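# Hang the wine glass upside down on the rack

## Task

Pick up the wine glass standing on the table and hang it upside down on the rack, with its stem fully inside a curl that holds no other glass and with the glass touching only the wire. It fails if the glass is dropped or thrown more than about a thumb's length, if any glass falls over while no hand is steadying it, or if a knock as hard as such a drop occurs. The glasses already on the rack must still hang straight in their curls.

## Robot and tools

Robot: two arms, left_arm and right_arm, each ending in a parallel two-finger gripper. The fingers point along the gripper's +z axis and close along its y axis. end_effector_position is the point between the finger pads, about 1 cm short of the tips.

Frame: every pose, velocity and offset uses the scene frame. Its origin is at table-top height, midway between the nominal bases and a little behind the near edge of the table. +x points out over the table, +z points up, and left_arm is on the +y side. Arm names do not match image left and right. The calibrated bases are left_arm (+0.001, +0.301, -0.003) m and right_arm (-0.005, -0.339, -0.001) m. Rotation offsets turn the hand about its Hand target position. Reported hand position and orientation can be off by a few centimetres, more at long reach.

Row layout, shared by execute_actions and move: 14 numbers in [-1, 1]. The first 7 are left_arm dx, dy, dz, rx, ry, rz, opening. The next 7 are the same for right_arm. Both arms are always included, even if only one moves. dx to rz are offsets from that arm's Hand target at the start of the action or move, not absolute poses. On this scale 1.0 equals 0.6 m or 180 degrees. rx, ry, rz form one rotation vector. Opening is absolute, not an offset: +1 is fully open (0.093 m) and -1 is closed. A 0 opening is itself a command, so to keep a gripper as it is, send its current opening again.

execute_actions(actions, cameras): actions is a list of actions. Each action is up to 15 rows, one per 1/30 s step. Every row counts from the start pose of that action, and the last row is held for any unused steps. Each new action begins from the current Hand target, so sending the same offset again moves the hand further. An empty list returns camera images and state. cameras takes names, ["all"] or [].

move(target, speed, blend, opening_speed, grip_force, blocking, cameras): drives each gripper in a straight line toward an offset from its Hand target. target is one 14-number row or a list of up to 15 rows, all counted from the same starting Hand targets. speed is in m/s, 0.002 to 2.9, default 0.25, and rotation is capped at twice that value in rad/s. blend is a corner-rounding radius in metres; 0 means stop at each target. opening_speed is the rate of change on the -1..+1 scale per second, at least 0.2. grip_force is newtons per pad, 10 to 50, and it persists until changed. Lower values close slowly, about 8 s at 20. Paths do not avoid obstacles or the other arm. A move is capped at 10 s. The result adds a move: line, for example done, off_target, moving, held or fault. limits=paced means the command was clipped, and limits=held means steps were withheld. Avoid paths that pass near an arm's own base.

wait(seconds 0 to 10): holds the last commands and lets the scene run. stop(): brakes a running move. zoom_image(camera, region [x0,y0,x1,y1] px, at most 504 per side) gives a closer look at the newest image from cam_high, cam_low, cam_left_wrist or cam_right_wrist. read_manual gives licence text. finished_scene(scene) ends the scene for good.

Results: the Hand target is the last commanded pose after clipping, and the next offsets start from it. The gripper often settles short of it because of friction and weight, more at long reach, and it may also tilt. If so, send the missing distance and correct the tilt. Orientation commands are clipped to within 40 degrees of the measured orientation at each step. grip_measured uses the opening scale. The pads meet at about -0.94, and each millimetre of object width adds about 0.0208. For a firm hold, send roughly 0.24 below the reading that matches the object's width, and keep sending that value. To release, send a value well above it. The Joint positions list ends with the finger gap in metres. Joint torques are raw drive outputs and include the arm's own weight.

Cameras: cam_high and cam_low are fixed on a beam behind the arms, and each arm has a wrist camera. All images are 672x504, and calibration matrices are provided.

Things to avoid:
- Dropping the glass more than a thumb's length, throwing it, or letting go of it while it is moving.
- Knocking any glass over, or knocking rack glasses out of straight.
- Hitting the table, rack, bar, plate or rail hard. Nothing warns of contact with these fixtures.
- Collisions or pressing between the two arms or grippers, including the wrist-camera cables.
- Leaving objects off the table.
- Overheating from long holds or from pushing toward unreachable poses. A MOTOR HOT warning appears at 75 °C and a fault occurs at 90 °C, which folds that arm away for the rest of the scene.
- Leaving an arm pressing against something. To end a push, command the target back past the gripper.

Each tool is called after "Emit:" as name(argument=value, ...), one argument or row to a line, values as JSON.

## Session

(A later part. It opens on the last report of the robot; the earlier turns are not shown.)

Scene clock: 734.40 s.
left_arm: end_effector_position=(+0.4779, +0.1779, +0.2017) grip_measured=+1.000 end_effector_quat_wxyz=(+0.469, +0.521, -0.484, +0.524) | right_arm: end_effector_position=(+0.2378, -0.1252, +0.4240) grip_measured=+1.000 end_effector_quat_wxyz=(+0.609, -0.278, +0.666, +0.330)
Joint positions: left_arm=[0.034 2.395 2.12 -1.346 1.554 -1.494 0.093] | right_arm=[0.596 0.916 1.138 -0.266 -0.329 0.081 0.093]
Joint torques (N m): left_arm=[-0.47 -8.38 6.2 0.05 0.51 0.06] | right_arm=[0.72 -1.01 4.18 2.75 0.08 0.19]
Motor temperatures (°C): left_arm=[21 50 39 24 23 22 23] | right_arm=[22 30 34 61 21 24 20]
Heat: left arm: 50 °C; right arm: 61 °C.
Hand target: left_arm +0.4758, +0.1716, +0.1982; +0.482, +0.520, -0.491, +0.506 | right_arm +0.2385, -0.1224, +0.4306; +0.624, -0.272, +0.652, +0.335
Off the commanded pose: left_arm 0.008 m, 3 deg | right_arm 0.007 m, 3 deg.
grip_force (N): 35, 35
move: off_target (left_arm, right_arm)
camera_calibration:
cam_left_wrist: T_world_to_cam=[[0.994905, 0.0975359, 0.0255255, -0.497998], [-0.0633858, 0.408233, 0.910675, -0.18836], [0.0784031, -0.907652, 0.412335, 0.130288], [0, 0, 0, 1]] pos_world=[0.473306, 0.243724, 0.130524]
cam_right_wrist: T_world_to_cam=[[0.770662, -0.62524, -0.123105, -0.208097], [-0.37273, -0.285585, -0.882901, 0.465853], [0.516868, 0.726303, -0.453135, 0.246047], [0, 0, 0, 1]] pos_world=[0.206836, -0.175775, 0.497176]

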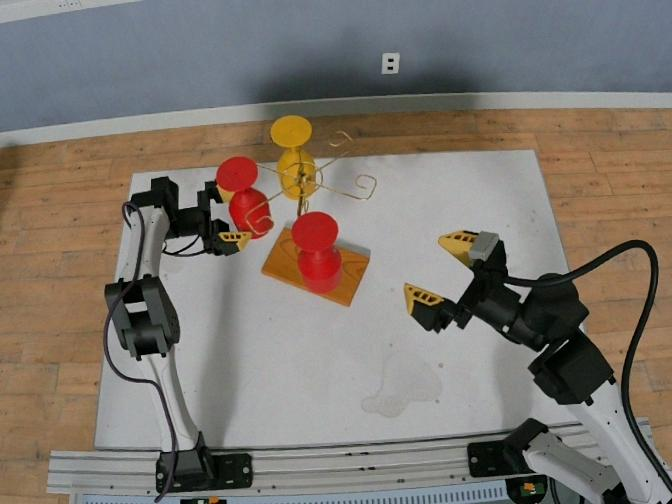

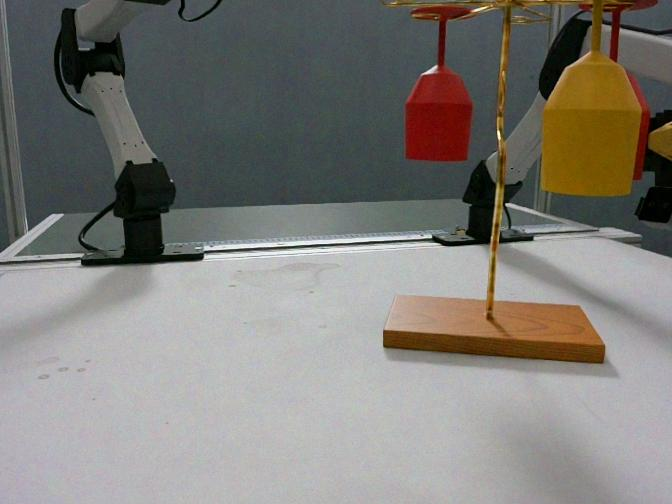

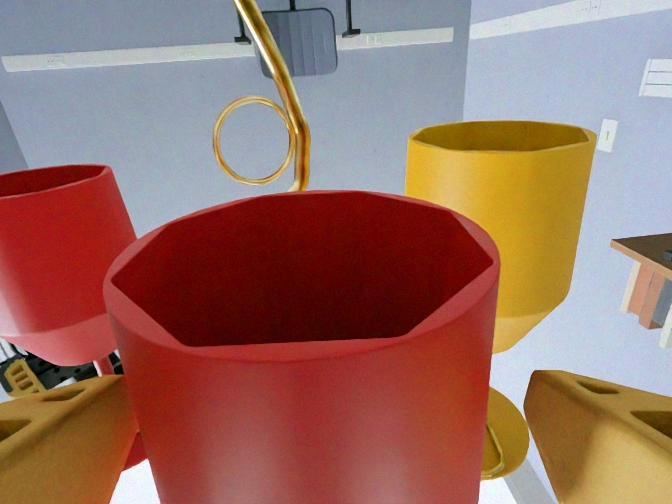

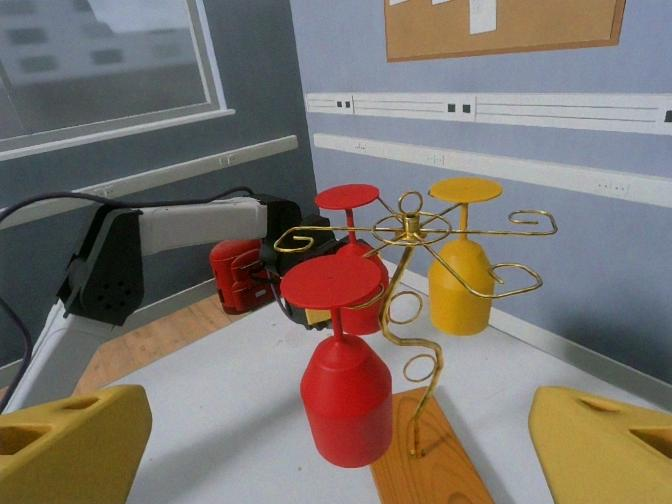

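Emit:
move(
  target=[-0.015,0.01,0,0,0,0,1,0,0,0,0,0,0,1],
  speed=0.02,
  cameras=["all"],
)

Emit:
zoom_image(
  camera="cam_right_wrist",
  region=[300, 170, 400, 340],
)

Emit:
zoom_image(
  camera="cam_high",
  region=[200, 130, 290, 240],
)

Scene clock: 749.40 s.
left_arm: end_effector_position=(+0.4730, +0.1773, +0.1889) grip_measured=+1.000 end_effector_quat_wxyz=(+0.479, +0.530, -0.473, +0.515) | right_arm: end_effector_position=(+0.2378, -0.1252, +0.4240) grip_measured=+1.000 end_effector_quat_wxyz=(+0.609, -0.278, +0.666, +0.330)
Joint positions: left_arm=[0.034 2.395 2.068 -1.346 1.554 -1.482 0.093] | right_arm=[0.596 0.916 1.138 -0.266 -0.329 0.081 0.093]
Joint torques (N m): left_arm=[0.62 -11.34 4.48 -0.07 0.5 0.29] | right_arm=[0.73 -0.95 4.18 2.75 0.08 0.18]
Motor temperatures (°C): left_arm=[21 49 39 24 23 22 23] | right_arm=[22 30 34 62 21 24 20]
Heat: left arm: 49 °C; right arm: 62 °C.
Hand target: left_arm +0.4668, +0.1776, +0.1982; +0.482, +0.520, -0.491, +0.506 | right_arm +0.2385, -0.1224, +0.4306; +0.624, -0.272, +0.652, +0.335
Off the commanded pose: left_arm 0.011 m, 3 deg | right_arm 0.007 m, 3 deg.
grip_force (N): 35, 35
move: off_target (left_arm, right_arm)
camera_calibration:
cam_left_wrist: T_world_to_cam=[[0.995154, 0.0971527, -0.0151504, -0.485092], [-0.0263292, 0.411747, 0.910918, -0.194983], [0.0947362, -0.906105, 0.41231, 0.127474], [0, 0, 0, 1]] pos_world=[0.465531, 0.242916, 0.117705]
cam_right_wrist: T_world_to_cam=[[0.770662, -0.62524, -0.123105, -0.208097], [-0.37273, -0.285585, -0.882901, 0.465853], [0.516868, 0.726303, -0.453135, 0.246047], [0, 0, 0, 1]] pos_world=[0.206836, -0.175775, 0.497176]

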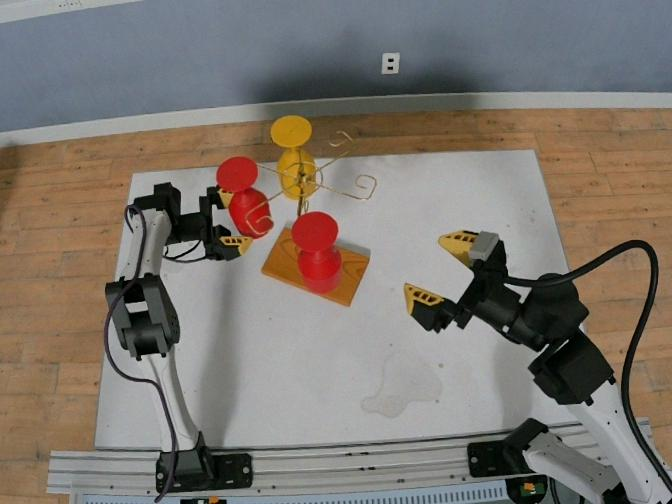

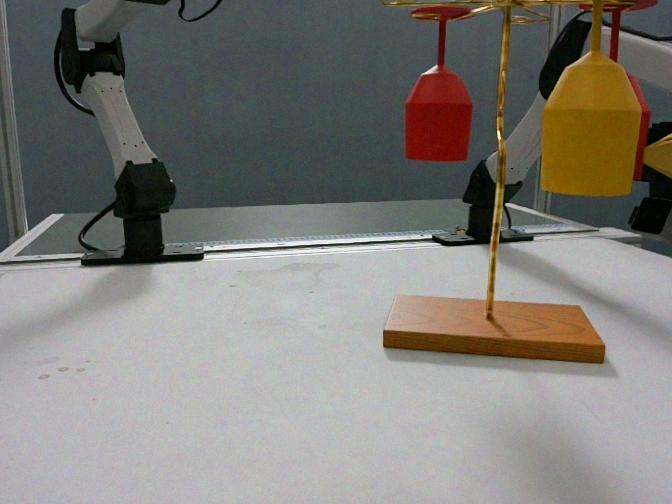

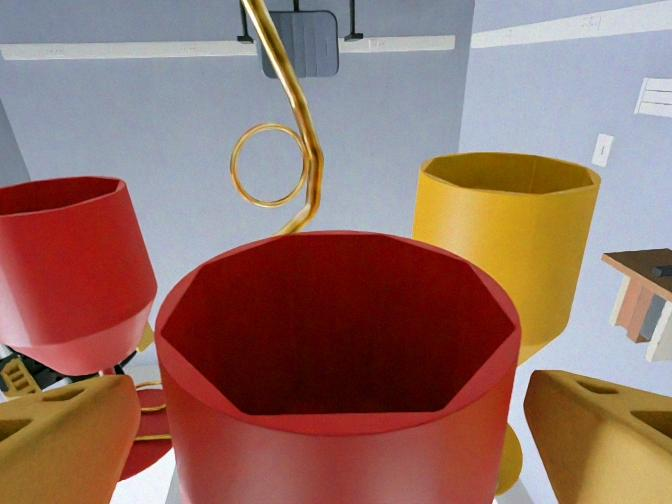

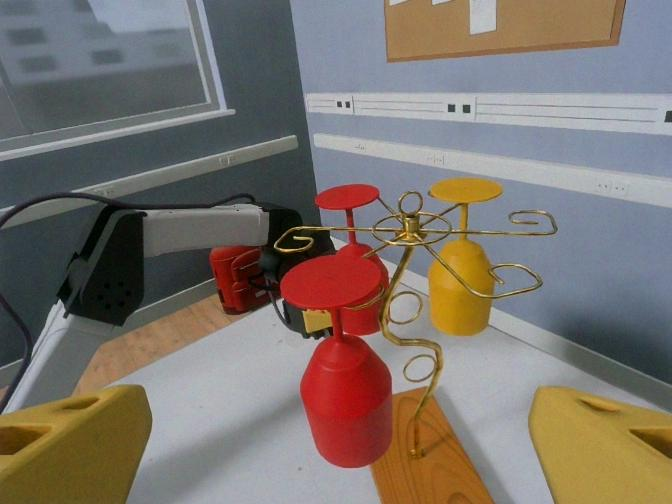

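Scaled by 2.965 from the camera's 672x504 image, which has a finer 960x720 frame.

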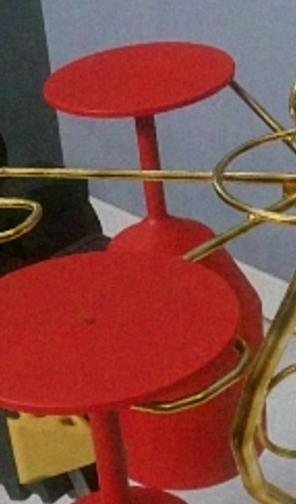

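Scaled by 4.582 from the camera's 672x504 image, which has a finer 960x720 frame.

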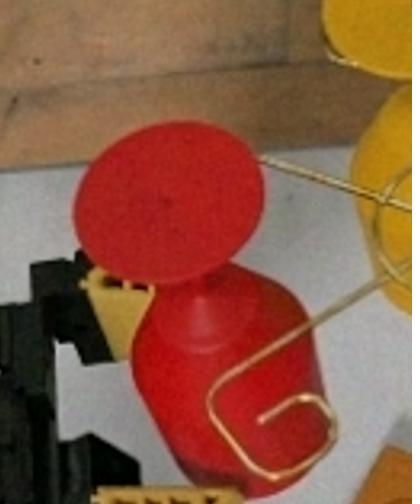

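Emit:
move(
  target=[
    [0.008,0.1,-0.012,0,0,0,1,0,0,0,0,0,0,1],
    [0.008,0.22,-0.012,0,0,0,1,0,0,0,0,0,0,1],
  ],
  speed=0.04,
  blend=0.02,
  cameras=["cam_high","cam_left_wrist","cam_right_wrist"],
)

Emit:
zoom_image(
  camera="cam_right_wrist",
  region=[300, 170, 400, 340],
)

Emit:
zoom_image(
  camera="cam_high",
  region=[200, 130, 290, 240],
)

Scene clock: 781.53 s.
left_arm: end_effector_position=(+0.4716, +0.3099, +0.1813) grip_measured=+1.000 end_effector_quat_wxyz=(+0.400, +0.609, -0.405, +0.553) | right_arm: end_effector_position=(+0.2378, -0.1252, +0.4240) grip_measured=+1.000 end_effector_quat_wxyz=(+0.609, -0.278, +0.666, +0.330)
Joint positions: left_arm=[0.323 2.395 2.066 -1.55 1.494 -1.292 0.093] | right_arm=[0.596 0.916 1.138 -0.266 -0.329 0.081 0.093]
Joint torques (N m): left_arm=[0.25 -9.31 9.2 -0.32 0.33 0.26] | right_arm=[0.7 -0.98 4.22 2.75 0.08 0.18]
Motor temperatures (°C): left_arm=[21 54 38 24 22 22 23] | right_arm=[22 30 34 62 21 24 20]
Heat: left arm: 54 °C; right arm: 62 °C.
Hand target: left_arm +0.4716, +0.3096, +0.1910; +0.482, +0.520, -0.491, +0.506 | right_arm +0.2385, -0.1224, +0.4306; +0.624, -0.272, +0.652, +0.335
Off the commanded pose: left_arm 0.010 m, 18 deg | right_arm 0.007 m, 3 deg.
joint sent to its limit (left arm) — joint 4 (wrist pitch), lower limit. The joint targets are off in position and orientation.
grip_force (N): 35, 35
move: off_target (left_arm, right_arm)
camera_calibration:
cam_left_wrist: T_world_to_cam=[[0.933354, 0.357438, -0.0329794, -0.545042], [-0.0993742, 0.345584, 0.933111, -0.191777], [0.344927, -0.867646, 0.358072, 0.130776], [0, 0, 0, 1]] pos_world=[0.444551, 0.374561, 0.114147]
cam_right_wrist: T_world_to_cam=[[0.770662, -0.62524, -0.123105, -0.208097], [-0.37273, -0.285585, -0.882901, 0.465853], [0.516868, 0.726303, -0.453135, 0.246047], [0, 0, 0, 1]] pos_world=[0.206836, -0.175775, 0.497176]
Images, in order (width x height): cam_high 672x504, cam_left_wrist 672x504, cam_right_wrist 672x504.

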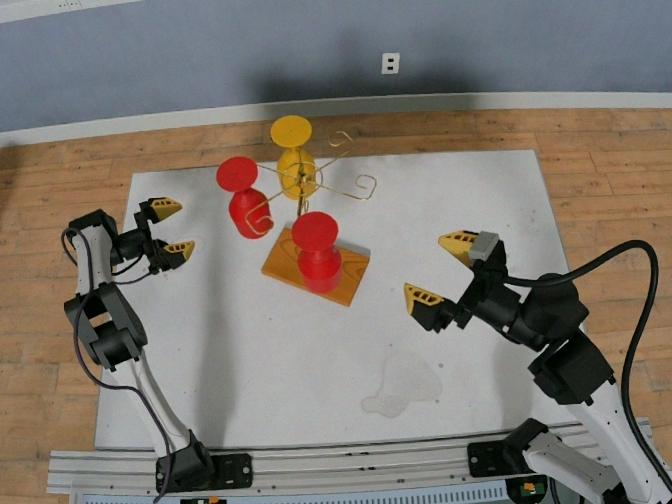

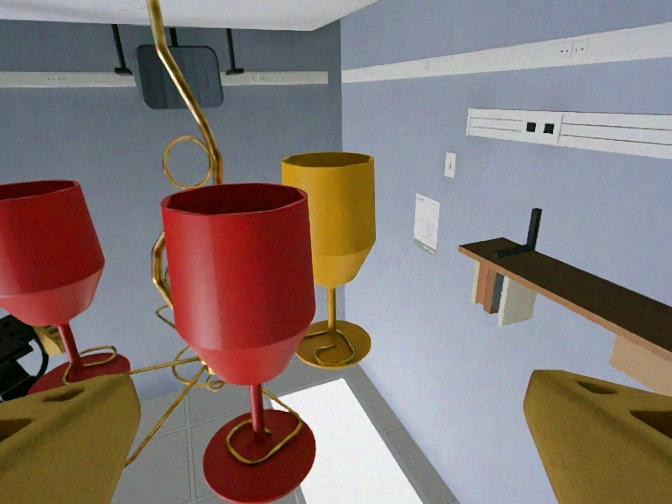

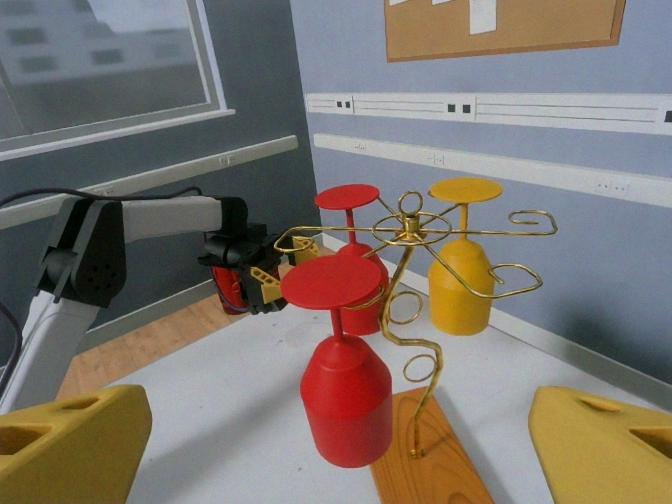

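Scaled by 2.965 from the camera's 672x504 image, which has a finer 960x720 frame.

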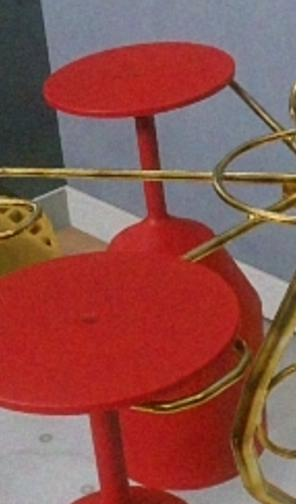

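Scaled by 4.582 from the camera's 672x504 image, which has a finer 960x720 frame.

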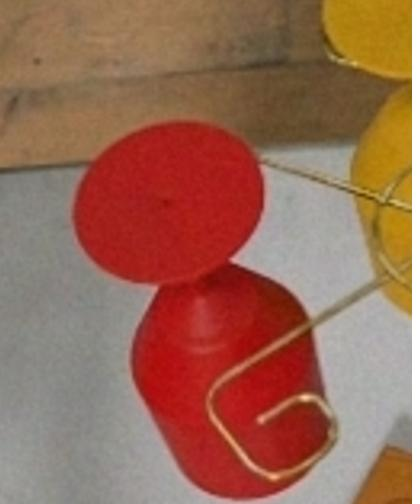

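Emit:
zoom_image(
  camera="cam_left_wrist",
  region=[190, 360, 330, 504],
)

Emit:
zoom_image(
  camera="cam_left_wrist",
  region=[0, 140, 400, 440],
)

Emit:
zoom_image(
  camera="cam_left_wrist",
  region=[270, 270, 390, 380],
)

Scaled by 3.500 from the camera's 672x504 image, which has a finer 960x720 frame.

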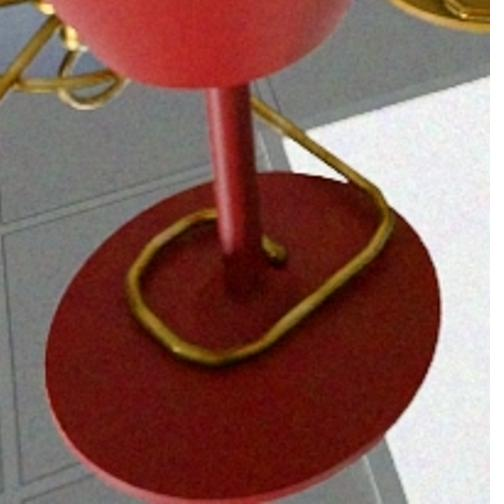

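Scaled by 1.260 from the camera's 672x504 image, which has a finer 960x720 frame.

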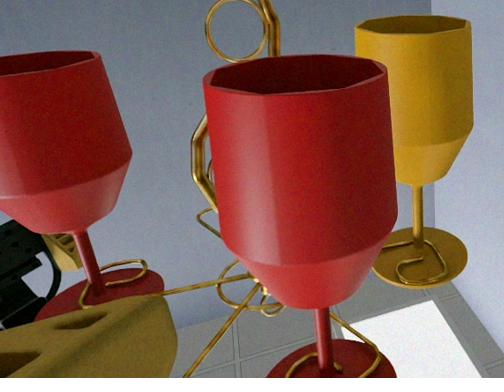

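Scaled by 4.200 from the camera's 672x504 image, which has a finer 960x720 frame.

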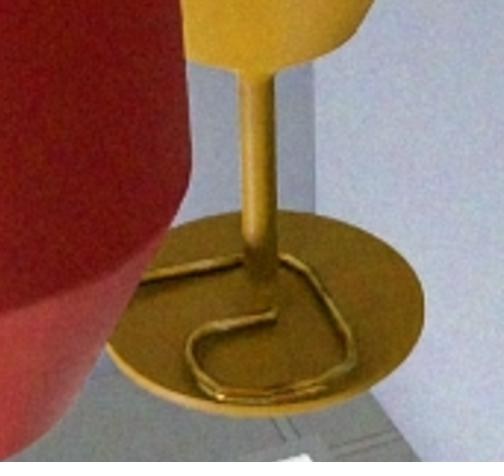

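Emit:
finished_scene(
  scene=2,
)

The scene is finished: the task was done.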